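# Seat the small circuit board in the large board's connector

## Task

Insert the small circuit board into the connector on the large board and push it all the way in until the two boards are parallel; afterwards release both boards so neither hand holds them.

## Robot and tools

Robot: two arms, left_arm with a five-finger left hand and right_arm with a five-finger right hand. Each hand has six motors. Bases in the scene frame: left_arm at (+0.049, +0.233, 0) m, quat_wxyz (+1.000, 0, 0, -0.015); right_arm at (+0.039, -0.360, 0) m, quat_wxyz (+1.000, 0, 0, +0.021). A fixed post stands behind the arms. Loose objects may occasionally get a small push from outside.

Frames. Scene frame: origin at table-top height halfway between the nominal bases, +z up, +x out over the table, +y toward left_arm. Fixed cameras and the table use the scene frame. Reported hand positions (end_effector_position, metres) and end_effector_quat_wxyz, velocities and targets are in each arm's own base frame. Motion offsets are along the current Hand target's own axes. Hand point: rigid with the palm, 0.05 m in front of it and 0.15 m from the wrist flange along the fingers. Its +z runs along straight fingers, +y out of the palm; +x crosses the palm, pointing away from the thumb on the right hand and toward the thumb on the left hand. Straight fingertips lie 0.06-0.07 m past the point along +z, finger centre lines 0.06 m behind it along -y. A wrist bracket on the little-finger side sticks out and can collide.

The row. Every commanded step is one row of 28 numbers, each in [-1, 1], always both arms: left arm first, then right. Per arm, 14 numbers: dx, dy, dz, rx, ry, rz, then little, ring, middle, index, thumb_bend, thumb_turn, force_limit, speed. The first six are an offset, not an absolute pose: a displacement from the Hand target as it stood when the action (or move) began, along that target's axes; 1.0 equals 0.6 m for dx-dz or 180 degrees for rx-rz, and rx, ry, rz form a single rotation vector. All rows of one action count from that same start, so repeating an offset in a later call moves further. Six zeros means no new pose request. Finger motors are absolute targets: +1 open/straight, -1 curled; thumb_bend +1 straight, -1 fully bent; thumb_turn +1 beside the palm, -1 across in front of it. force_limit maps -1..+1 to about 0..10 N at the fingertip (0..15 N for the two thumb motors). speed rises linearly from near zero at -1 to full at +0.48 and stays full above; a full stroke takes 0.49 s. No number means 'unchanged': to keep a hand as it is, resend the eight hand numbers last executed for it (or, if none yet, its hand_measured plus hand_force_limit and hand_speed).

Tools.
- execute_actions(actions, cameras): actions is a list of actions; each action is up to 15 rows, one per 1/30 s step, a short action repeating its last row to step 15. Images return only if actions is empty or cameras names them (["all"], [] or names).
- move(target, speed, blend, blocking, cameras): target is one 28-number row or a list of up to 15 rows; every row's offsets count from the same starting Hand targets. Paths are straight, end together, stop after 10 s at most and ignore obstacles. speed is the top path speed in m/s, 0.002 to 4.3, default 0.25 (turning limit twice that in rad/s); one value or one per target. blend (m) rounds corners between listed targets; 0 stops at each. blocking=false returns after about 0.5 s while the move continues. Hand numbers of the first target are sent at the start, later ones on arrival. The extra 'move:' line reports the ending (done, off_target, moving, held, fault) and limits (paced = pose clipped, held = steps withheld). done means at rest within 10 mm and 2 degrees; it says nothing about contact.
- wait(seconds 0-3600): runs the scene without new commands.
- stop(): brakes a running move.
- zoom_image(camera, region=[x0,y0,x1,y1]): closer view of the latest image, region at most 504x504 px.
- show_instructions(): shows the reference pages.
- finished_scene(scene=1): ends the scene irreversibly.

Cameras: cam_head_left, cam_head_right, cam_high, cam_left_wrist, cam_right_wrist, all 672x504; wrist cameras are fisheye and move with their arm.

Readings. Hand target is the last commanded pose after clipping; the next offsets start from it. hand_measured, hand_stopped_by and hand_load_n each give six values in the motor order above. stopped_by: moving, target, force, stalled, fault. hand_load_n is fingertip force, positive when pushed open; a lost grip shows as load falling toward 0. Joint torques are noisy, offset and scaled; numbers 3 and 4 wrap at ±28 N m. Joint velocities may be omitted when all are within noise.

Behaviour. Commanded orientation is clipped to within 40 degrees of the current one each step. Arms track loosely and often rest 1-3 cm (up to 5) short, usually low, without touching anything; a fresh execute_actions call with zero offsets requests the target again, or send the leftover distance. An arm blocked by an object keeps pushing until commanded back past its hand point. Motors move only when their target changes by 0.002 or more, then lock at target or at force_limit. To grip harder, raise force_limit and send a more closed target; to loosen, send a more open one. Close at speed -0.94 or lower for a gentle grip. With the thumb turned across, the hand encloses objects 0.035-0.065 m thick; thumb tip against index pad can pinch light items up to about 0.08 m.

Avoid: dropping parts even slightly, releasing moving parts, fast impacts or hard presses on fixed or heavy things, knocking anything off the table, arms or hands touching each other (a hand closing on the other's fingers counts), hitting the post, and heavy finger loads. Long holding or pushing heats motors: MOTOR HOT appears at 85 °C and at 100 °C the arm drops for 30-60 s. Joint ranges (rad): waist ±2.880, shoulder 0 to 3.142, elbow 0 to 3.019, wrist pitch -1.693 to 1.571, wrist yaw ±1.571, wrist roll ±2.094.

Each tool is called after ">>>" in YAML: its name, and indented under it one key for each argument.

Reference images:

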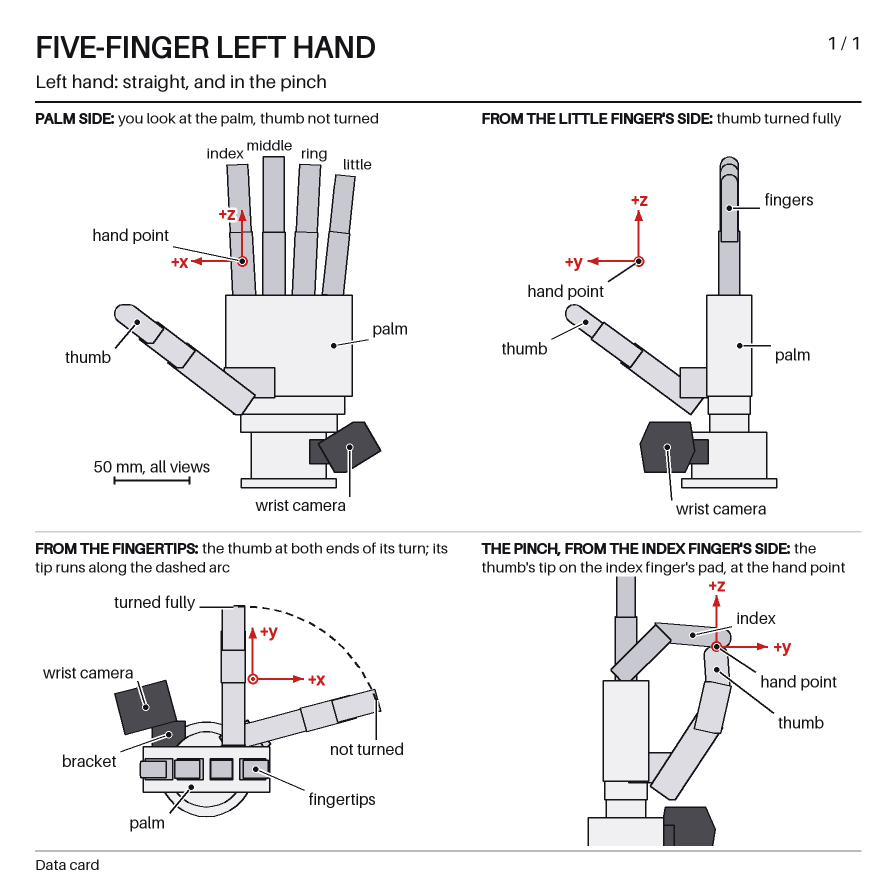

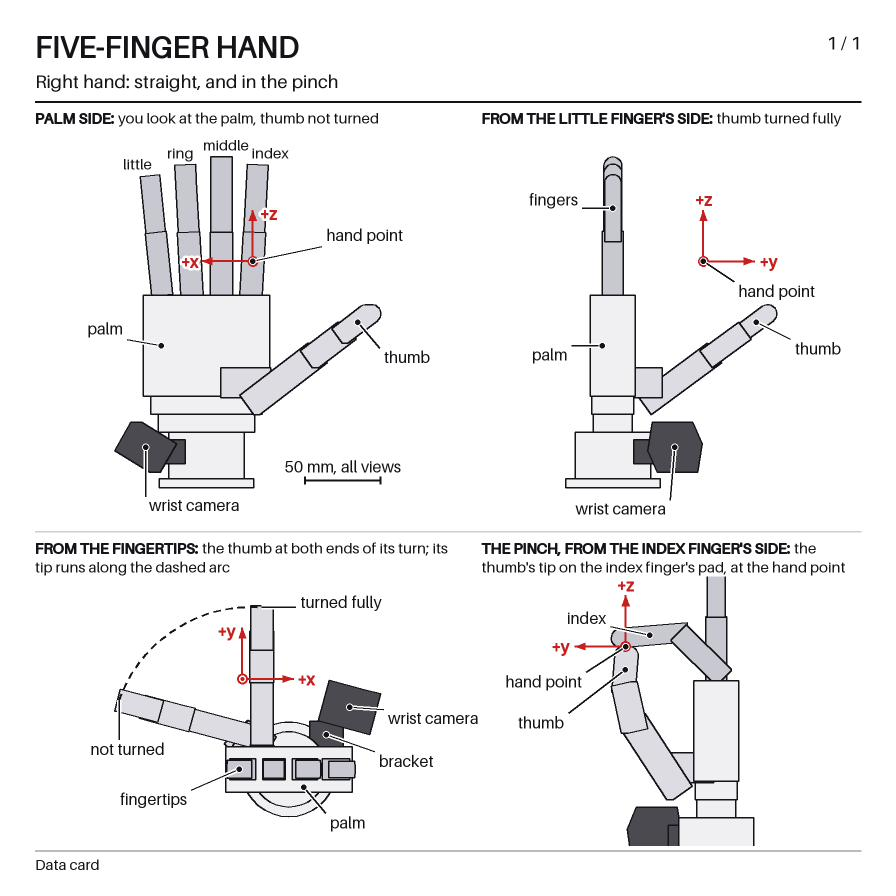

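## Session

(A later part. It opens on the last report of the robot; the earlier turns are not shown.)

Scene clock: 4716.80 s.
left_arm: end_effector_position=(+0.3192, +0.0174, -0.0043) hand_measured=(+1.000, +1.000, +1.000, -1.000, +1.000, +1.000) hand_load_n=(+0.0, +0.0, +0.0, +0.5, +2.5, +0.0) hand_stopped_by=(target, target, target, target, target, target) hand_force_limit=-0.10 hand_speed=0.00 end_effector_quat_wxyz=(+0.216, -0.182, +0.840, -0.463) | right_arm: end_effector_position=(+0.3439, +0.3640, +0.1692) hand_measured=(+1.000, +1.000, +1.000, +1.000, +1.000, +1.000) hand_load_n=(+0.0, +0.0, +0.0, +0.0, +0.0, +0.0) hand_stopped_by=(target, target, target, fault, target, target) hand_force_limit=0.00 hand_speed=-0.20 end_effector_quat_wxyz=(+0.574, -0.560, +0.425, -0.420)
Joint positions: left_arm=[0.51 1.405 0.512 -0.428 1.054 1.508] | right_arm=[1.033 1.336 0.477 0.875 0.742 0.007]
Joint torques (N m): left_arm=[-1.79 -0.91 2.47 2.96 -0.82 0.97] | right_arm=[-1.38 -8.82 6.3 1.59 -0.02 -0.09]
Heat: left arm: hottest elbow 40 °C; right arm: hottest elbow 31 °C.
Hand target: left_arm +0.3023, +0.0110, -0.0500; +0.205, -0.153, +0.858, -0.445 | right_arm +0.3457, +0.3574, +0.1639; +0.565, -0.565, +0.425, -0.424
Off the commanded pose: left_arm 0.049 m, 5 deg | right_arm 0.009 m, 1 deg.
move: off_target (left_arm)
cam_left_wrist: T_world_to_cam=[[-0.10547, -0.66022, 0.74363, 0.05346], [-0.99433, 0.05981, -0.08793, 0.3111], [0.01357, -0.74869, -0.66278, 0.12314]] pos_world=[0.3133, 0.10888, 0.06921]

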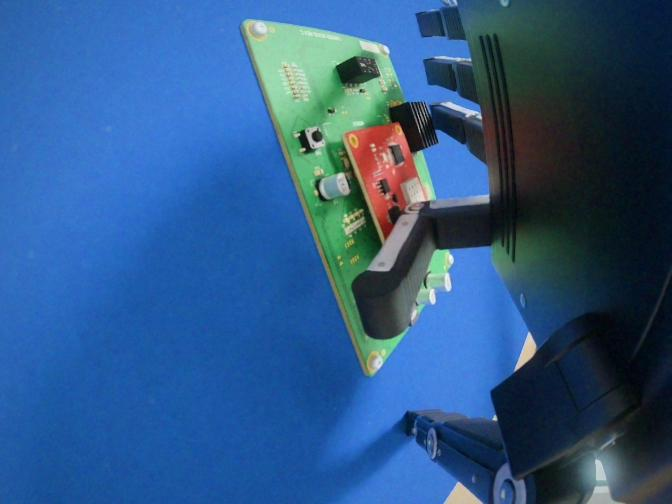

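>>> zoom_image:
  camera: "cam_left_wrist"
  region: [315, 105, 415, 205]

>>> zoom_image:
  camera: "cam_left_wrist"
  region: [340, 170, 440, 270]

Scaled by 5.040 from the camera's image (finer frame: 960x720).

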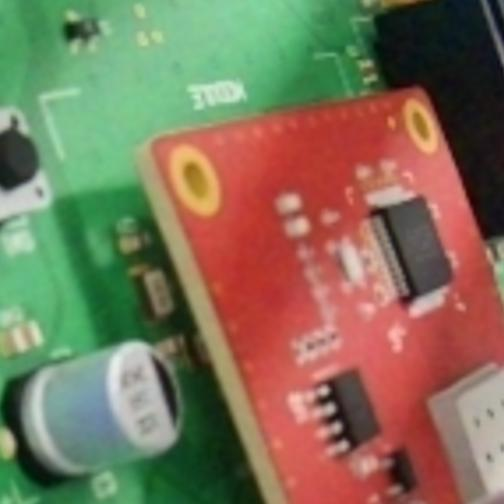

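Scaled by 5.040 from the camera's image (finer frame: 960x720).

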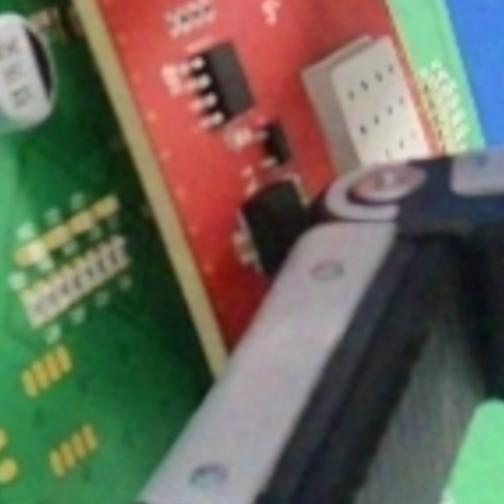

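>>> move:
  target:
    - [-0.0431,-0.0714,-0.0401,0,0,0,1,1,1,-1,1,1,-0.1,0.0,0,0,0,0,0,0,1,1,1,1,1,1,0,-0.2]
    - [-0.0793,-0.1518,-0.0892,-0.0009,-0.0168,0.027,1,1,1,-1,1,1,-0.1,0.0,0,0,0,0,0,0,1,1,1,1,1,1,0,-0.2]
  speed: 0.1
  cameras: ["cam_left_wrist"]

>>> zoom_image:
  camera: "cam_left_wrist"
  region: [215, 115, 315, 215]

>>> zoom_image:
  camera: "cam_left_wrist"
  region: [245, 190, 345, 290]

Scene clock: 4744.67 s.
left_arm: end_effector_position=(+0.3068, +0.0104, +0.0463) hand_measured=(+1.000, +1.000, +1.000, -1.000, +1.000, +1.000) hand_load_n=(+0.0, +0.0, +0.0, +0.0, +0.0, +0.0) hand_stopped_by=(target, target, target, target, target, target) hand_force_limit=-0.10 hand_speed=0.00 end_effector_quat_wxyz=(+0.227, -0.146, +0.857, -0.439) | right_arm: end_effector_position=(+0.3439, +0.3640, +0.1692) hand_measured=(+1.000, +1.000, +1.000, +1.000, +1.000, +1.000) hand_load_n=(+0.0, +0.0, +0.0, -0.5, +0.0, +0.0) hand_stopped_by=(target, target, target, fault, target, target) hand_force_limit=0.00 hand_speed=-0.20 end_effector_quat_wxyz=(+0.574, -0.560, +0.425, -0.420)
Joint positions: left_arm=[0.482 1.188 0.533 -0.649 1.011 1.568] | right_arm=[1.033 1.336 0.477 0.875 0.742 0.007]
Joint torques (N m): left_arm=[0.21 -5.77 13.34 0.64 0.56 0.11] | right_arm=[-1.44 -8.88 6.28 1.65 -0.03 -0.1]
Heat: left arm: hottest elbow 38 °C; right arm: hottest elbow 31 °C.
Hand target: left_arm +0.3250, +0.0191, +0.0634; +0.246, -0.128, +0.859, -0.431 | right_arm +0.3457, +0.3574, +0.1639; +0.565, -0.565, +0.425, -0.424
Off the commanded pose: left_arm 0.026 m, 3 deg | right_arm 0.009 m, 1 deg.
move: off_target (left_arm)
cam_left_wrist: T_world_to_cam=[[-0.1624, -0.70845, 0.68682, 0.03053], [-0.98671, 0.11304, -0.11671, 0.30208], [0.00505, -0.69665, -0.7174, 0.15632]] pos_world=[0.30223, 0.09639, 0.12643]

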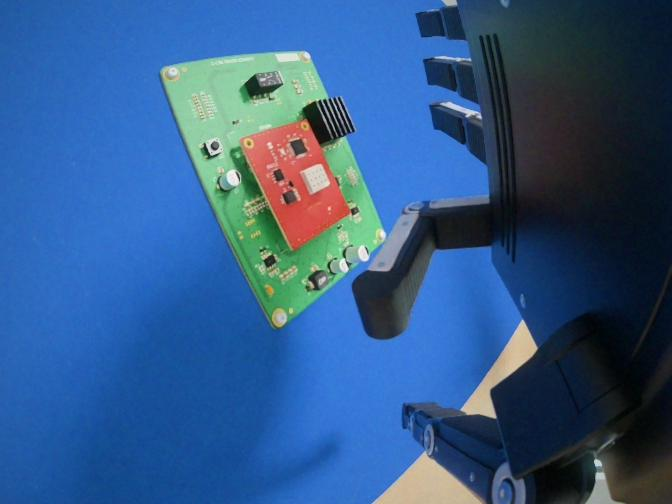

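Scaled by 5.040 from the camera's image (finer frame: 960x720).

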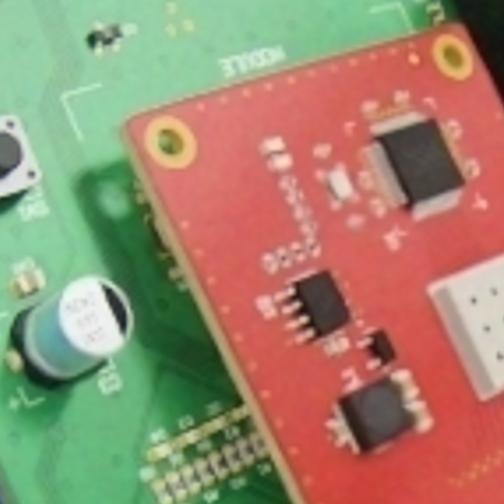

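Scaled by 5.040 from the camera's image (finer frame: 960x720).

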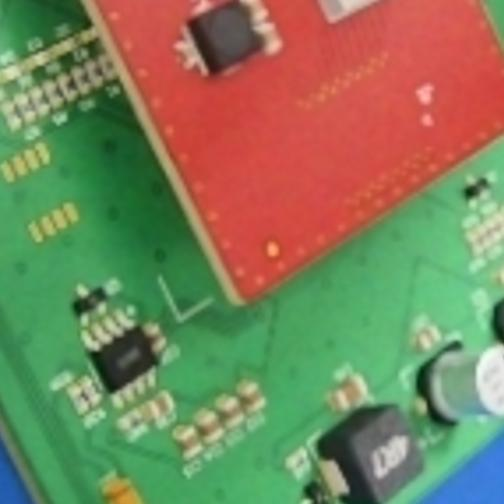

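>>> move:
  target:
    - [-0.0215,-0.0735,-0.0511,0,0,0,1,1,1,-1,1,1,-0.1,0.0,0,0,0,0,0,0,1,1,1,1,1,1,0,-0.2]
    - [-0.0315,0.1027,-0.3605,-0.0694,-0.1787,-0.1134,1,1,1,-1,1,1,-0.1,0.0,0,0,0,0,0,0,1,1,1,1,1,1,0,-0.2]
    - [-0.0315,0.1027,-0.3605,-0.0694,-0.1787,-0.1134,1,1,1,-1,1,1,-0.1,0.0,-0.352,0.1333,0.1025,0,0,0,1,1,1,1,1,1,0,-0.2]
    - [-0.0315,0.1027,-0.3605,-0.0694,-0.1787,-0.1134,1,1,1,-1,1,1,-0.1,0.0,-0.352,0.2328,0.1025,0,0,0,1,1,1,1,1,1,0,-0.2]
  speed: [0.2,0.25,0.2,0.1]
  blend: 0.01
  cameras: ["cam_right_wrist"]

>>> zoom_image:
  camera: "cam_right_wrist"
  region: [350, 230, 440, 350]

Scene clock: 4776.63 s.
left_arm: end_effector_position=(+0.2183, +0.1898, +0.1124) hand_measured=(+1.000, +1.000, +1.000, -1.000, +1.000, +1.000) hand_load_n=(+0.0, +0.0, +0.0, +0.0, +0.0, +0.0) hand_stopped_by=(target, target, target, target, target, target) hand_force_limit=-0.10 hand_speed=0.00 end_effector_quat_wxyz=(+0.363, -0.422, +0.762, -0.332) | right_arm: end_effector_position=(+0.3466, +0.5665, +0.0241) hand_measured=(+1.000, +1.000, +1.000, +1.000, +1.000, +1.000) hand_load_n=(+0.0, +0.0, +0.0, -0.5, +0.0, -0.5) hand_stopped_by=(target, target, target, fault, target, target) hand_force_limit=0.00 hand_speed=-0.20 end_effector_quat_wxyz=(+0.558, -0.570, +0.426, -0.427)
Joint positions: left_arm=[1.191 1.01 0.619 -0.946 1.012 1.621] | right_arm=[1.237 2.077 0.98 1.075 0.96 0.007]
Joint torques (N m): left_arm=[0.62 -2.2 14.93 1.09 0.74 -0.06] | right_arm=[0.15 -17.08 7.08 2.65 0.16 -0.1]
Heat: left arm: hottest elbow 43 °C; right arm: hottest elbow 31 °C.
Hand target: left_arm +0.2252, +0.2104, +0.1299; +0.378, -0.415, +0.763, -0.320 | right_arm +0.3459, +0.5775, +0.0245; +0.566, -0.565, +0.425, -0.424
Off the commanded pose: left_arm 0.028 m, 2 deg | right_arm 0.011 m, 1 deg.
move: off_target (left_arm, right_arm)
cam_right_wrist: T_world_to_cam=[[0.05953, -0.21346, -0.97513, 0.1271], [-0.69074, 0.69642, -0.19462, -0.14756], [0.72065, 0.68515, -0.10599, -0.52325]] pos_world=[0.26759, 0.4884, 0.03976]

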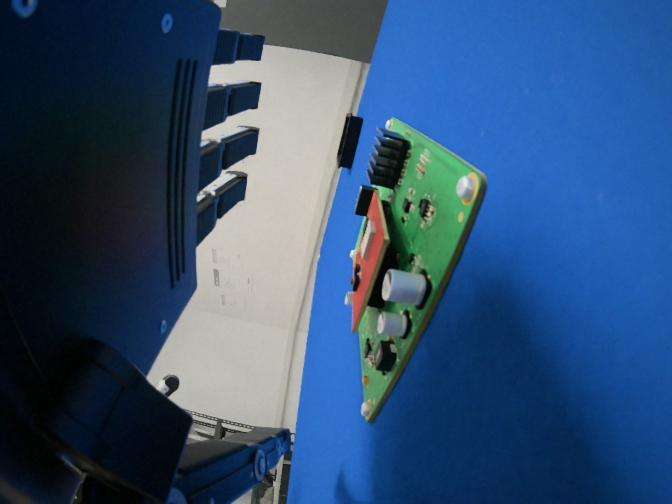

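Scaled by 4.200 from the camera's image (finer frame: 960x720).

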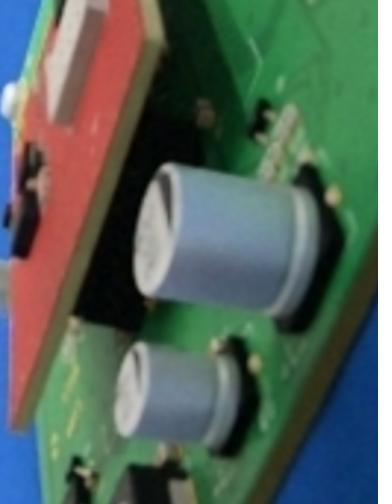

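>>> zoom_image:
  camera: "cam_right_wrist"
  region: [340, 170, 420, 260]

>>> zoom_image:
  camera: "cam_right_wrist"
  region: [340, 230, 410, 340]

Scaled by 5.600 from the camera's image (finer frame: 960x720).

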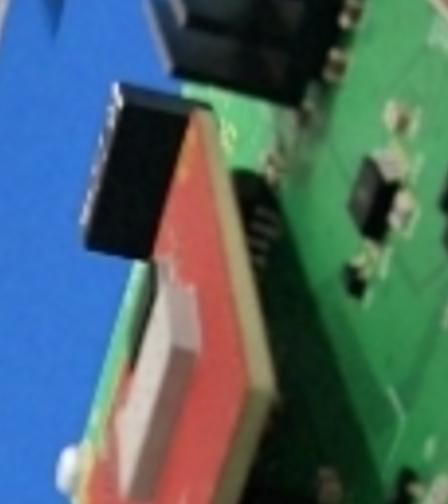

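Scaled by 4.582 from the camera's image (finer frame: 960x720).

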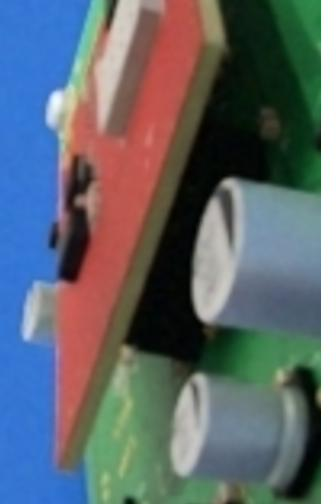

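>>> move:
  target:
    - [0,0,0,0,0,0,1,1,1,-1,1,1,-0.1,0.0,0,-0.1,0,0,0,0,1,1,1,1,1,1,0,-0.2]
    - [0,0,0,0,0,0,1,1,1,-1,1,1,-0.1,0.0,0.2945,-0.2258,-0.1658,0,0,0,1,1,1,1,1,1,0,-0.2]
    - [0.211,-0.2642,0.1565,0.0599,0.1982,0.0891,1,1,1,0.02,1,1,-0.1,0.0,0.2945,-0.2258,-0.1658,0,0,0,1,1,1,1,1,1,0,-0.2]
    - [0.2437,-0.1847,0.1755,0.0599,0.1982,0.0891,1,1,1,0.02,1,1,-0.1,0.0,0.2945,-0.2258,-0.1658,0,0,0,1,1,1,1,1,1,0,-0.2]
  speed: [0.15,0.2,0.2,0.15]
  blend: 0.01
  cameras: ["cam_right_wrist","cam_left_wrist"]

Scene clock: 4839.97 s.
left_arm: end_effector_position=(+0.3047, +0.0128, +0.1278) hand_measured=(+1.000, +1.000, +1.000, +0.020, +1.000, +1.000) hand_load_n=(+0.0, +0.0, +0.0, +0.0, +0.0, +0.0) hand_stopped_by=(target, target, target, target, target, target) hand_force_limit=-0.10 hand_speed=0.00 end_effector_quat_wxyz=(+0.206, -0.151, +0.858, -0.445) | right_arm: end_effector_position=(+0.2965, +0.3868, +0.1645) hand_measured=(+1.000, +1.000, +1.000, +1.000, +1.000, +1.000) hand_load_n=(+0.0, +0.0, +0.0, +0.0, +0.0, +0.0) hand_stopped_by=(target, target, target, fault, target, target) hand_force_limit=0.00 hand_speed=-0.20 end_effector_quat_wxyz=(+0.574, -0.561, +0.425, -0.419)
Joint positions: left_arm=[0.493 1.083 0.71 -1.012 1.013 1.61] | right_arm=[1.194 1.348 0.471 0.893 0.902 0.006]
Joint torques (N m): left_arm=[0.79 -3.31 8.87 1.22 0.78 0.09] | right_arm=[-1.55 -9 6.08 1.5 -0.02 -0.1]
Heat: left arm: hottest elbow 48 °C; right arm: hottest elbow 31 °C.
Hand target: left_arm +0.3035, +0.0140, +0.1198; +0.204, -0.152, +0.858, -0.446 | right_arm +0.2997, +0.3800, +0.1599; +0.566, -0.565, +0.425, -0.424
Off the commanded pose: left_arm 0.008 m, 0 deg | right_arm 0.009 m, 1 deg.
move: done; blend cut to 0 m at target 3; target 3's new numbers were sent with left_arm's hand 0.024 m and 1 deg from that target
cam_left_wrist: T_world_to_cam=[[-0.14296, -0.69363, 0.706, -0.03262], [-0.9892, 0.12338, -0.07908, 0.30507], [-0.03226, -0.70969, -0.70378, 0.22613]] pos_world=[0.3044, 0.10021, 0.2063]
cam_right_wrist: T_world_to_cam=[[0.07533, -0.17812, -0.98112, 0.21121], [-0.69886, 0.69241, -0.17936, -0.02827], [0.71128, 0.69917, -0.07232, -0.3573]] pos_world=[0.21847, 0.30701, 0.17631]
Images, in order (width x height): cam_left_wrist 672x504, cam_right_wrist 672x504.

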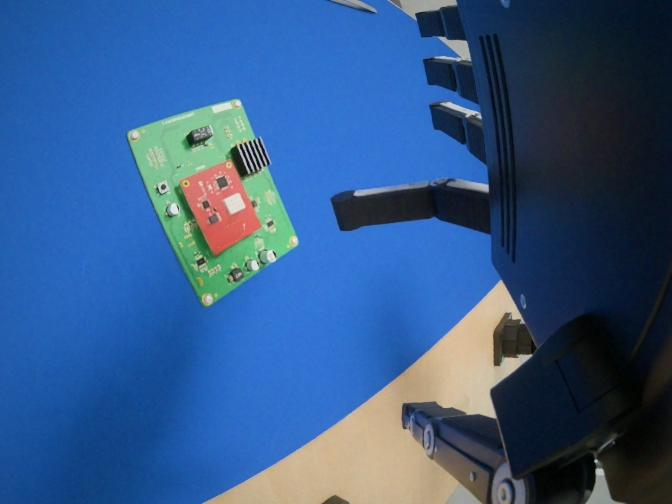

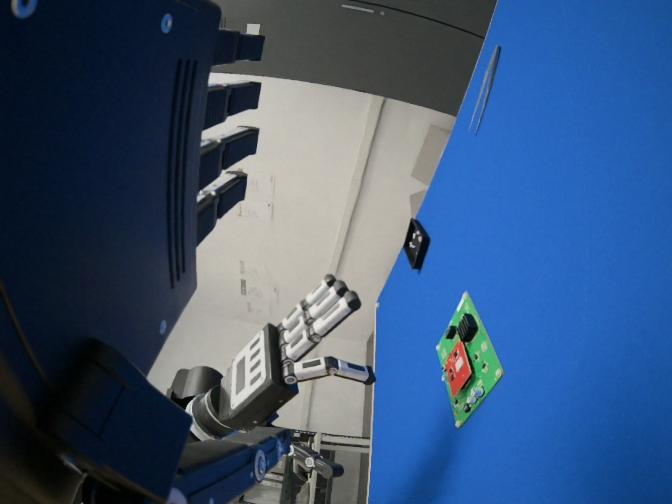

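>>> move:
  target: [0.0227,0.1062,0.0613,0,0,0,1,1,1,0.02,1,1,-0.1,0.0,0,0.1,0,0,0,0,1,1,1,1,1,1,0,-0.2]
  speed: 0.1
  cameras: ["cam_right_wrist","cam_left_wrist"]

>>> zoom_image:
  camera: "cam_right_wrist"
  region: [390, 210, 510, 330]

>>> zoom_image:
  camera: "cam_left_wrist"
  region: [210, 110, 410, 310]

Scene clock: 4849.90 s.
left_arm: end_effector_position=(+0.3079, +0.0183, +0.0527) hand_measured=(+1.000, +1.000, +1.000, +0.020, +1.000, +1.000) hand_load_n=(+0.0, +0.0, +0.0, +0.0, +0.0, -0.5) hand_stopped_by=(target, target, target, target, target, target) hand_force_limit=-0.10 hand_speed=0.00 end_effector_quat_wxyz=(+0.208, -0.150, +0.859, -0.444) | right_arm: end_effector_position=(+0.2958, +0.3852, +0.1059) hand_measured=(+1.000, +1.000, +1.000, +1.000, +1.000, +1.000) hand_load_n=(+0.0, +0.0, +0.0, +0.0, +0.0, -0.5) hand_stopped_by=(target, target, target, fault, target, target) hand_force_limit=0.00 hand_speed=-0.20 end_effector_quat_wxyz=(+0.571, -0.564, +0.424, -0.420)
Joint positions: left_arm=[0.504 1.228 0.592 -0.762 1.015 1.633] | right_arm=[1.194 1.556 0.427 1.134 0.902 0.006]
Joint torques (N m): left_arm=[0.73 -4.19 7.69 1.11 0.67 0.11] | right_arm=[-1.49 -8.41 4.4 2.69 0.01 -0.08]
Heat: left arm: hottest elbow 46 °C; right arm: hottest elbow 31 °C.
Hand target: left_arm +0.3043, +0.0176, +0.0449; +0.204, -0.153, +0.858, -0.446 | right_arm +0.2996, +0.3799, +0.0997; +0.565, -0.565, +0.425, -0.425
Off the commanded pose: left_arm 0.008 m, 1 deg | right_arm 0.009 m, 1 deg.
move: done
cam_left_wrist: T_world_to_cam=[[-0.14677, -0.69586, 0.70302, 0.02593], [-0.98873, 0.1244, -0.08328, 0.30168], [-0.0295, -0.70732, -0.70628, 0.17658]] pos_world=[0.3073, 0.10541, 0.13161]
cam_right_wrist: T_world_to_cam=[[0.0717, -0.18749, -0.97965, 0.15806], [-0.69983, 0.69037, -0.18335, -0.03673], [0.7107, 0.69873, -0.08171, -0.35868]] pos_world=[0.21787, 0.30561, 0.1188]
Images, in order (width x height): cam_left_wrist 672x504, cam_right_wrist 672x504.

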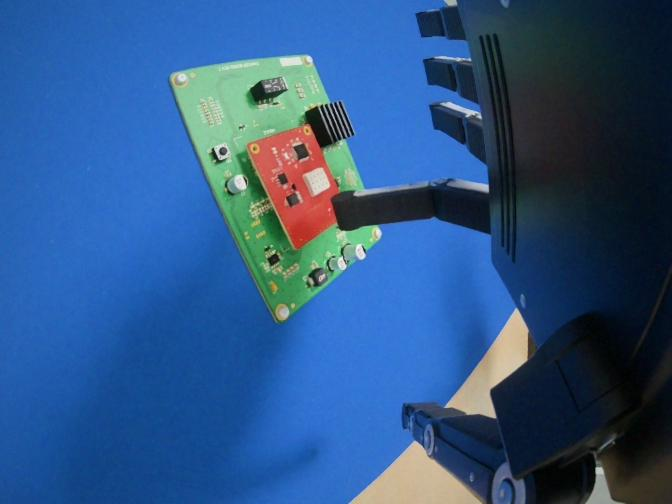

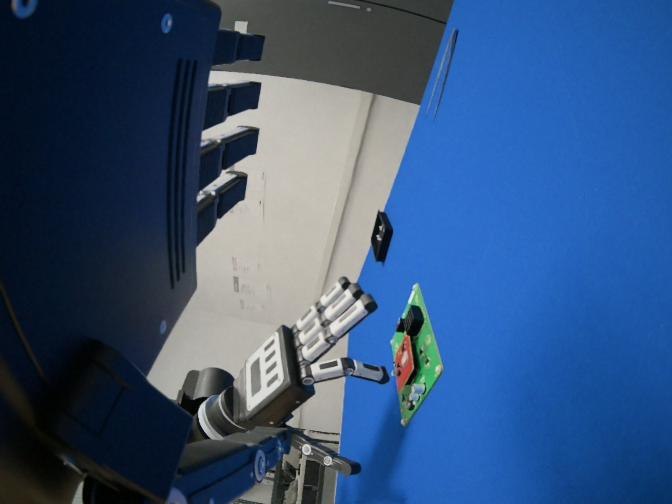

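Scaled by 4.200 from the camera's image (finer frame: 960x720).

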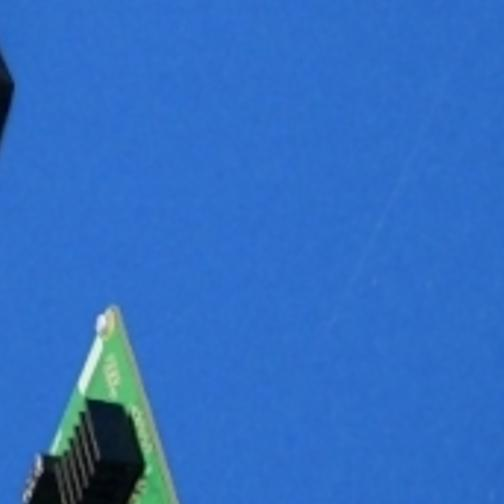

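Scaled by 2.520 from the camera's image (finer frame: 960x720).

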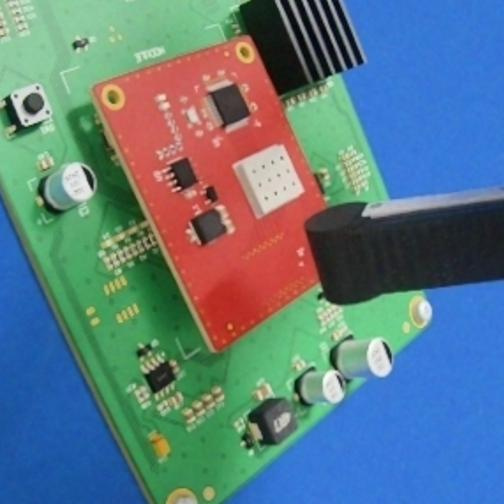

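>>> move:
  target: [0.0068,0.0262,0.0164,0,0,0,1,1,1,0.02,1,1,-0.1,0.0,0,0,0,0,0,0,1,1,1,1,1,1,0,-0.2]
  speed: 0.06
  cameras: ["cam_right_wrist","cam_left_wrist"]

>>> zoom_image:
  camera: "cam_right_wrist"
  region: [360, 300, 460, 430]

Scene clock: 4856.57 s.
left_arm: end_effector_position=(+0.3090, +0.0173, +0.0370) hand_measured=(+1.000, +1.000, +1.000, +0.020, +1.000, +1.000) hand_load_n=(+0.0, +0.0, +0.0, +0.0, +0.0, +0.0) hand_stopped_by=(target, target, target, target, target, target) hand_force_limit=-0.10 hand_speed=0.00 end_effector_quat_wxyz=(+0.209, -0.149, +0.857, -0.447) | right_arm: end_effector_position=(+0.2958, +0.3852, +0.1059) hand_measured=(+1.000, +1.000, +1.000, +1.000, +1.000, +1.000) hand_load_n=(+0.0, +0.0, +0.0, +0.0, +0.0, -0.5) hand_stopped_by=(target, target, target, fault, target, target) hand_force_limit=0.00 hand_speed=-0.20 end_effector_quat_wxyz=(+0.571, -0.564, +0.424, -0.420)
Joint positions: left_arm=[0.504 1.269 0.569 -0.697 1.024 1.633] | right_arm=[1.194 1.556 0.427 1.134 0.902 0.006]
Joint torques (N m): left_arm=[1.44 -3.78 7.15 1.4 0.41 0.12] | right_arm=[-1.49 -8.59 4.38 2.77 0.02 -0.08]
Heat: left arm: hottest elbow 45 °C; right arm: hottest elbow 31 °C.
Hand target: left_arm +0.3044, +0.0176, +0.0260; +0.204, -0.153, +0.858, -0.446 | right_arm +0.2996, +0.3799, +0.0997; +0.565, -0.565, +0.425, -0.425
Off the commanded pose: left_arm 0.012 m, 1 deg | right_arm 0.009 m, 1 deg.
move: off_target (left_arm)
cam_left_wrist: T_world_to_cam=[[-0.15124, -0.69055, 0.7073, 0.03764], [-0.98813, 0.12525, -0.089, 0.30154], [-0.02713, -0.71236, -0.70129, 0.16396]] pos_world=[0.3081, 0.10502, 0.1152]
cam_right_wrist: T_world_to_cam=[[0.0717, -0.18749, -0.97965, 0.15806], [-0.69983, 0.69037, -0.18335, -0.03673], [0.7107, 0.69873, -0.08171, -0.35868]] pos_world=[0.21787, 0.30561, 0.1188]
Images, in order (width x height): cam_left_wrist 672x504, cam_right_wrist 672x504.

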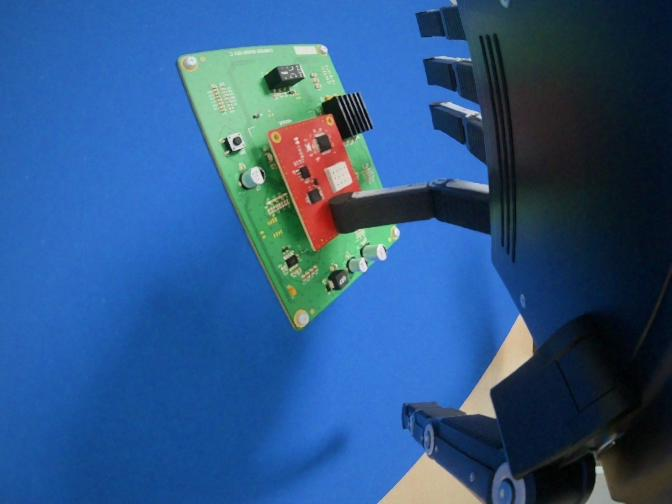

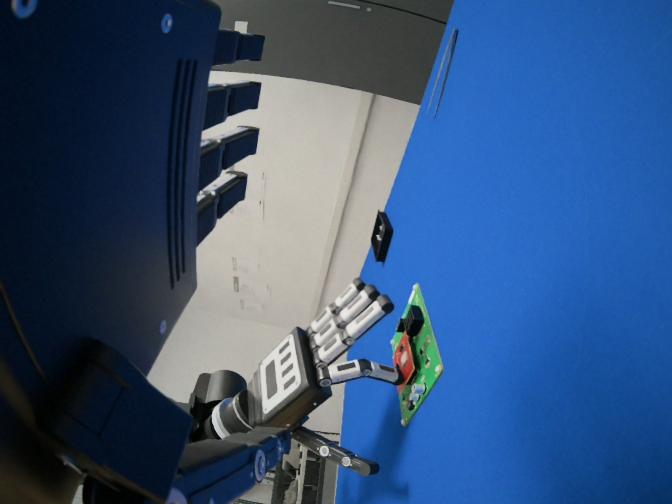

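Scaled by 3.877 from the camera's image (finer frame: 960x720).

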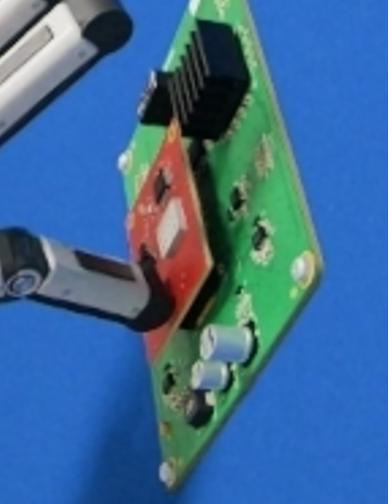

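>>> move:
  target: [0.0057,0.0113,0.0053,0,0,0,1,1,1,0.02,1,1,-0.1,0.0,0,0,0,0,0,0,1,1,1,1,1,1,0,-0.2]
  speed: 0.04
  cameras: ["cam_right_wrist"]

>>> zoom_image:
  camera: "cam_right_wrist"
  region: [380, 320, 440, 400]

>>> move:
  target: [-0.0129,0.0016,0.0028,0,0,0,1,1,1,0.02,1,1,-0.1,0.0,0,0,0,0,0,0,1,1,1,1,1,1,0,-0.2]
  speed: 0.04
  cameras: ["cam_right_wrist"]

>>> zoom_image:
  camera: "cam_right_wrist"
  region: [380, 320, 440, 400]

Scene clock: 4865.87 s.
left_arm: end_effector_position=(+0.3088, +0.0165, +0.0350) hand_measured=(+1.000, +1.000, +1.000, +0.020, +1.000, +1.000) hand_load_n=(+0.0, +0.0, +0.0, -3.0, +0.0, +0.0) hand_stopped_by=(target, target, target, target, target, target) hand_force_limit=-0.10 hand_speed=0.00 end_effector_quat_wxyz=(+0.212, -0.148, +0.855, -0.450) | right_arm: end_effector_position=(+0.2958, +0.3852, +0.1059) hand_measured=(+1.000, +1.000, +1.000, +1.000, +1.000, +1.000) hand_load_n=(+0.0, +0.0, +0.0, +0.0, +0.0, -0.5) hand_stopped_by=(target, target, target, fault, target, target) hand_force_limit=0.00 hand_speed=-0.20 end_effector_quat_wxyz=(+0.571, -0.564, +0.424, -0.420)
Joint positions: left_arm=[0.507 1.272 0.561 -0.682 1.033 1.633] | right_arm=[1.194 1.556 0.427 1.134 0.902 0.006]
Joint torques (N m): left_arm=[1.67 -3.08 6.41 1.74 0.15 0.12] | right_arm=[-1.67 -8.29 4.45 2.71 0.01 -0.1]
Heat: left arm: hottest elbow 44 °C; right arm: hottest elbow 31 °C.
Hand target: left_arm +0.3025, +0.0177, +0.0180; +0.204, -0.153, +0.858, -0.446 | right_arm +0.2996, +0.3799, +0.0997; +0.565, -0.565, +0.425, -0.425
Off the commanded pose: left_arm 0.018 m, 1 deg | right_arm 0.009 m, 1 deg.
move: off_target (left_arm)
cam_right_wrist: T_world_to_cam=[[0.0717, -0.18749, -0.97965, 0.15806], [-0.69983, 0.69037, -0.18335, -0.03673], [0.7107, 0.69873, -0.08171, -0.35868]] pos_world=[0.21787, 0.30561, 0.1188]

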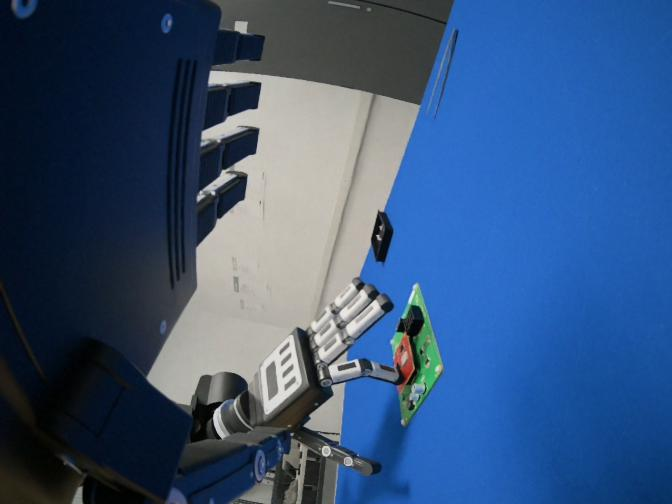

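Scaled by 6.300 from the camera's image (finer frame: 960x720).

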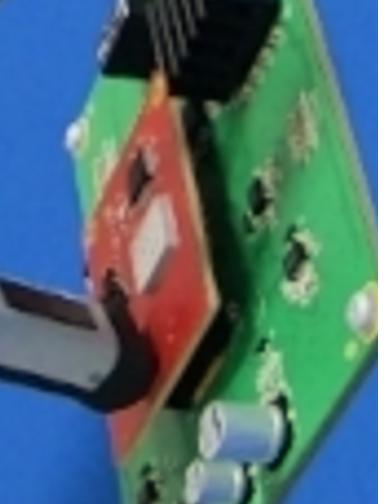

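Scene clock: 4866.57 s.
left_arm: end_effector_position=(+0.3087, +0.0160, +0.0337) hand_measured=(+1.000, +1.000, +1.000, +0.020, +1.000, +1.000) hand_load_n=(+0.0, +0.0, +0.0, -7.0, -0.5, +0.0) hand_stopped_by=(target, target, target, target, target, target) hand_force_limit=-0.10 hand_speed=0.00 end_effector_quat_wxyz=(+0.209, -0.155, +0.852, -0.454) | right_arm: end_effector_position=(+0.2958, +0.3852, +0.1059) hand_measured=(+1.000, +1.000, +1.000, +1.000, +1.000, +1.000) hand_load_n=(+0.0, +0.0, +0.0, +0.0, +0.0, +0.0) hand_stopped_by=(target, target, target, fault, target, target) hand_force_limit=0.00 hand_speed=-0.20 end_effector_quat_wxyz=(+0.571, -0.564, +0.424, -0.420)
Joint positions: left_arm=[0.509 1.281 0.561 -0.677 1.038 1.621] | right_arm=[1.194 1.556 0.427 1.134 0.902 0.006]
Joint torques (N m): left_arm=[0.21 -2.02 8.02 1.76 -0.1 0.22] | right_arm=[-1.67 -8.7 4.41 2.74 -0.01 -0.06]
Heat: left arm: hottest elbow 44 °C; right arm: hottest elbow 31 °C.
Hand target: left_arm +0.3100, +0.0205, +0.0181; +0.204, -0.152, +0.858, -0.446 | right_arm +0.2996, +0.3799, +0.0997; +0.565, -0.565, +0.425, -0.425
Off the commanded pose: left_arm 0.016 m, 1 deg | right_arm 0.009 m, 1 deg.
move: off_target (left_arm)
cam_right_wrist: T_world_to_cam=[[0.0717, -0.18749, -0.97965, 0.15806], [-0.69983, 0.69037, -0.18335, -0.03673], [0.7107, 0.69873, -0.08171, -0.35868]] pos_world=[0.21787, 0.30561, 0.1188]

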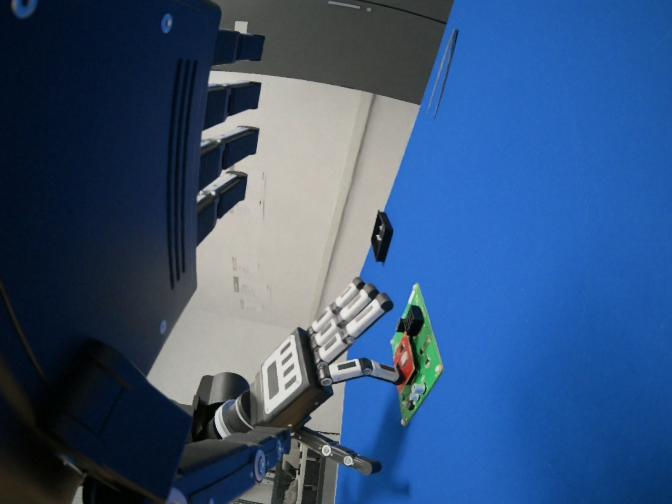

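Scaled by 6.300 from the camera's image (finer frame: 960x720).

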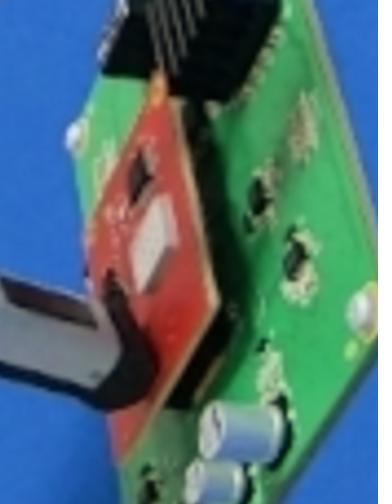

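>>> move:
  target: [-0.016,-0.002,0,0,0,0,1,1,1,0.02,1,1,-0.1,0.0,0,0,0,0,0,0,1,1,1,1,1,1,0,-0.2]
  speed: 0.04
  cameras: ["cam_right_wrist"]

>>> zoom_image:
  camera: "cam_right_wrist"
  region: [380, 320, 440, 400]

Scene clock: 4871.60 s.
left_arm: end_effector_position=(+0.3092, +0.0157, +0.0331) hand_measured=(+1.000, +1.000, +1.000, +0.020, +1.000, +1.000) hand_load_n=(+0.0, +0.0, +0.0, -10.0, -0.5, +0.0) hand_stopped_by=(target, target, target, target, target, target) hand_force_limit=-0.10 hand_speed=0.00 end_effector_quat_wxyz=(+0.203, -0.163, +0.850, -0.458) | right_arm: end_effector_position=(+0.2958, +0.3852, +0.1059) hand_measured=(+1.000, +1.000, +1.000, +1.000, +1.000, +1.000) hand_load_n=(+0.0, +0.0, +0.0, +0.0, +0.0, +0.0) hand_stopped_by=(target, target, target, fault, target, target) hand_force_limit=0.00 hand_speed=-0.20 end_effector_quat_wxyz=(+0.571, -0.564, +0.424, -0.420)
Joint positions: left_arm=[0.51 1.291 0.565 -0.677 1.041 1.605] | right_arm=[1.194 1.556 0.427 1.134 0.902 0.006]
Joint torques (N m): left_arm=[-0.38 -0.85 9.8 1.68 -0.21 0.28] | right_arm=[-1.73 -8.64 4.38 2.74 -0.01 -0.11]
Heat: left arm: hottest elbow 44 °C; right arm: hottest elbow 30 °C.
Hand target: left_arm +0.3184, +0.0241, +0.0211; +0.204, -0.152, +0.858, -0.446 | right_arm +0.2996, +0.3799, +0.0997; +0.565, -0.565, +0.425, -0.425
Off the commanded pose: left_arm 0.017 m, 2 deg | right_arm 0.009 m, 1 deg.
move: off_target (left_arm)
cam_right_wrist: T_world_to_cam=[[0.0717, -0.18749, -0.97965, 0.15806], [-0.69983, 0.69037, -0.18335, -0.03673], [0.7107, 0.69873, -0.08171, -0.35868]] pos_world=[0.21787, 0.30561, 0.1188]

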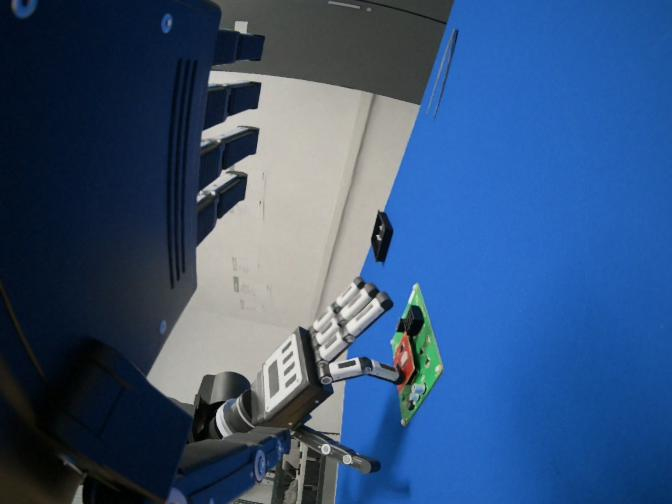

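Scaled by 6.300 from the camera's image (finer frame: 960x720).

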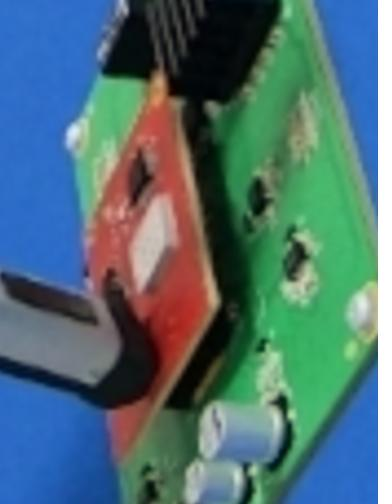

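>>> zoom_image:
  camera: "cam_right_wrist"
  region: [400, 345, 430, 390]

Scaled by 11.200 from the camera's image (finer frame: 960x720).

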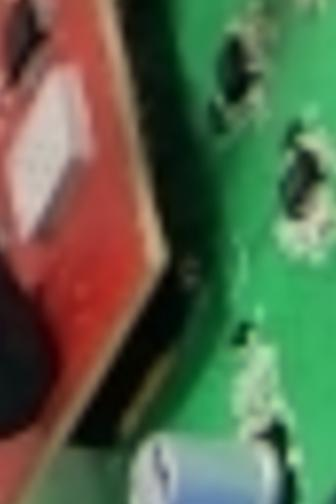

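>>> move:
  target:
    - [0.0212,-0.015,-0.0073,0,0,0,1,1,1,0.02,1,1,-0.1,0.0,0,0,0,0,0,0,1,1,1,1,1,1,0,-0.2]
    - [-0.0103,-0.0775,-0.0452,-0.0009,-0.0168,0.027,1,1,1,0.02,1,1,-0.1,0.0,0,0,0,0,0,0,1,1,1,1,1,1,0,-0.2]
    - [-0.0203,-0.1388,-0.0875,0,0,0,1,1,1,0.02,1,1,-0.1,0.0,0,0,0,0,0,0,1,1,1,1,1,1,0,-0.2]
    - [-0.0418,0.0352,-0.3873,-0.048,-0.1841,-0.1157,1,1,1,0.02,1,1,-0.1,0.0,0,0,0,0,0,0,1,1,1,1,1,1,0,-0.2]
    - [-0.0418,0.0352,-0.3873,-0.048,-0.1841,-0.1157,1,1,1,0.02,1,1,-0.1,0.0,-0.1747,0,0.1158,0,-0.3466,0,1,1,1,1,1,1,0,-0.2]
    - [-0.0418,0.0352,-0.3873,-0.048,-0.1841,-0.1157,1,1,1,0.02,1,1,-0.1,0.0,-0.2723,0.1167,0.1443,0,-0.3466,0,1,1,1,1,1,1,0,-0.2]
  speed: [0.08,0.12,0.2,0.25,0.25,0.15]
  blend: 0.01
  cameras: ["cam_right_wrist","cam_high"]

Scene clock: 4934.47 s.
left_arm: end_effector_position=(+0.2181, +0.1884, +0.1147) hand_measured=(+1.000, +1.000, +1.000, +0.020, +1.000, +1.000) hand_load_n=(+0.0, -0.5, +0.0, +0.0, -0.5, -0.5) hand_stopped_by=(target, target, target, target, target, target) hand_force_limit=-0.10 hand_speed=0.00 end_effector_quat_wxyz=(+0.329, -0.442, +0.752, -0.361) | right_arm: end_effector_position=(+0.3339, +0.5514, +0.0289) hand_measured=(+1.000, +1.000, +1.000, +1.000, +1.000, +1.000) hand_load_n=(+0.0, +0.0, +0.0, +0.0, -0.5, -0.5) hand_stopped_by=(target, target, target, fault, target, target) hand_force_limit=0.00 hand_speed=-0.20 end_effector_quat_wxyz=(+0.697, -0.709, +0.079, -0.066)
Joint positions: left_arm=[1.192 1.08 0.673 -1.038 1.016 1.63] | right_arm=[0.83 2.025 0.884 1.119 -0.535 0.006]
Joint torques (N m): left_arm=[0.32 -2.49 14.61 1.21 0.68 -0.13] | right_arm=[0.15 -16.15 6.84 3.02 0.11 -0.1]
Heat: left arm: hottest elbow 43 °C; right arm: hottest elbow 30 °C.
Hand target: left_arm +0.2254, +0.2102, +0.1298; +0.345, -0.437, +0.754, -0.348 | right_arm +0.3373, +0.5610, +0.0298; +0.704, -0.703, +0.071, -0.070
Off the commanded pose: left_arm 0.027 m, 2 deg | right_arm 0.010 m, 1 deg.
move: off_target (left_arm); blend cut to 0.0081 m at target 1
cam_right_wrist: T_world_to_cam=[[0.18814, -0.046, -0.98106, -0.00579], [-0.94265, -0.28886, -0.16723, 0.48173], [-0.27569, 0.95627, -0.09771, -0.32031]] pos_world=[0.36689, 0.44518, 0.04358]
Images, in order (width x height): cam_high 672x504, cam_right_wrist 672x504.

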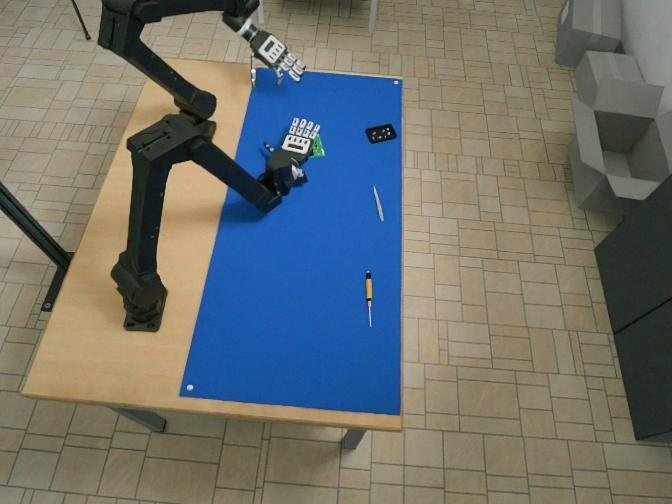

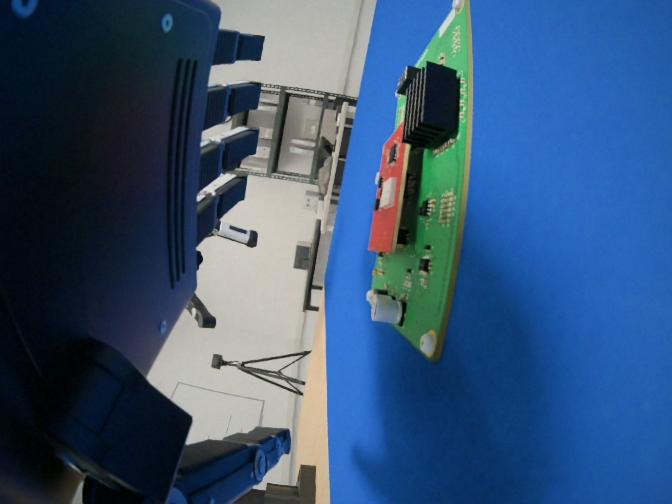

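>>> zoom_image:
  camera: "cam_right_wrist"
  region: [360, 130, 430, 270]

>>> zoom_image:
  camera: "cam_right_wrist"
  region: [385, 205, 425, 260]

Scaled by 3.600 from the camera's image (finer frame: 960x720).

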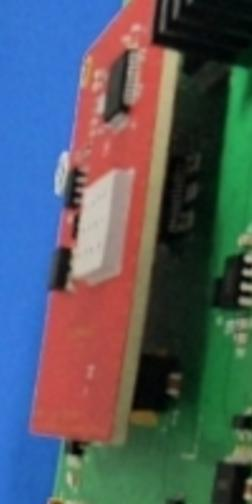

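Scaled by 9.164 from the camera's image (finer frame: 960x720).

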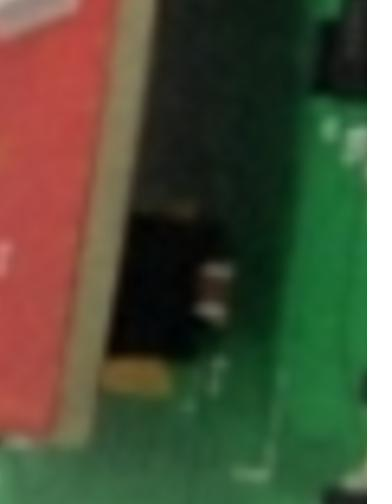

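>>> move:
  target: [0,0,0,0,0,0,1,1,1,0.02,1,1,-0.1,0.0,0,0.033,0,0,0,0,1,1,1,1,1,1,0,-0.2]
  speed: 0.06
  cameras: ["cam_right_wrist"]

>>> zoom_image:
  camera: "cam_right_wrist"
  region: [340, 90, 430, 270]

Scene clock: 4943.07 s.
left_arm: end_effector_position=(+0.2181, +0.1884, +0.1147) hand_measured=(+1.000, +1.000, +1.000, +0.020, +1.000, +1.000) hand_load_n=(+0.0, +0.0, +0.0, +0.0, +0.0, +0.0) hand_stopped_by=(target, target, target, target, target, target) hand_force_limit=-0.10 hand_speed=0.00 end_effector_quat_wxyz=(+0.329, -0.442, +0.752, -0.361) | right_arm: end_effector_position=(+0.3343, +0.5518, +0.0094) hand_measured=(+1.000, +1.000, +1.000, +1.000, +1.000, +1.000) hand_load_n=(+0.0, +0.0, +0.0, +0.0, +0.0, -0.5) hand_stopped_by=(target, target, target, fault, target, target) hand_force_limit=0.00 hand_speed=-0.20 end_effector_quat_wxyz=(+0.697, -0.709, +0.079, -0.066)
Joint positions: left_arm=[1.192 1.08 0.673 -1.038 1.016 1.63] | right_arm=[0.83 2.079 0.893 1.164 -0.535 0.006]
Joint torques (N m): left_arm=[1.67 -3.02 14.46 1.01 0.62 -0.1] | right_arm=[-0.09 -16.26 6.42 3 0.13 -0.09]
Heat: left arm: hottest elbow 44 °C; right arm: hottest elbow 30 °C.
Hand target: left_arm +0.2254, +0.2102, +0.1298; +0.345, -0.437, +0.754, -0.348 | right_arm +0.3373, +0.5610, +0.0100; +0.704, -0.703, +0.071, -0.070
Off the commanded pose: left_arm 0.027 m, 2 deg | right_arm 0.010 m, 1 deg.
move: done
cam_right_wrist: T_world_to_cam=[[0.18814, -0.046, -0.98106, -0.02498], [-0.94265, -0.28886, -0.16723, 0.47896], [-0.27569, 0.95627, -0.09771, -0.32249]] pos_world=[0.36729, 0.44558, 0.02408]

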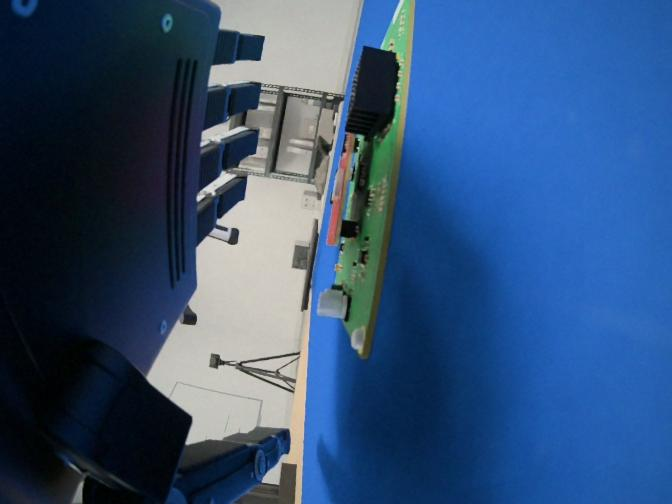

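Scaled by 2.800 from the camera's image (finer frame: 960x720).

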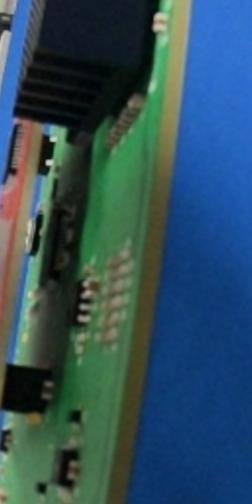

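>>> zoom_image:
  camera: "cam_right_wrist"
  region: [315, 200, 375, 270]

>>> zoom_image:
  camera: "cam_right_wrist"
  region: [320, 120, 390, 210]

Scaled by 7.200 from the camera's image (finer frame: 960x720).

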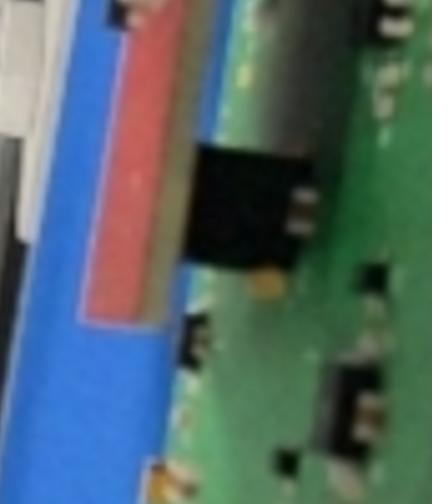

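Scaled by 5.600 from the camera's image (finer frame: 960x720).

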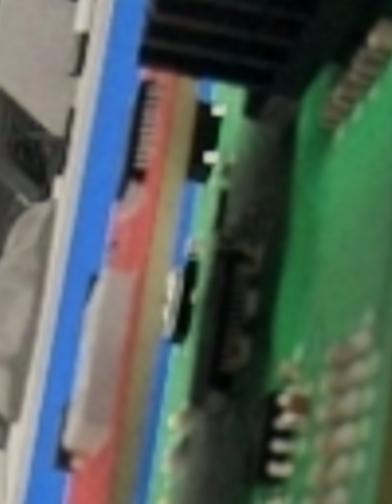

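>>> zoom_image:
  camera: "cam_right_wrist"
  region: [336, 214, 364, 246]

Scaled by 15.750 from the camera's image (finer frame: 960x720).

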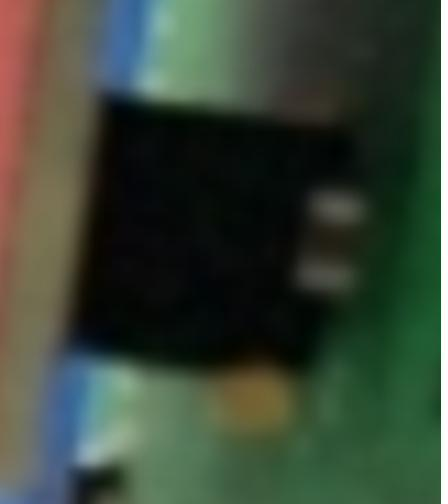

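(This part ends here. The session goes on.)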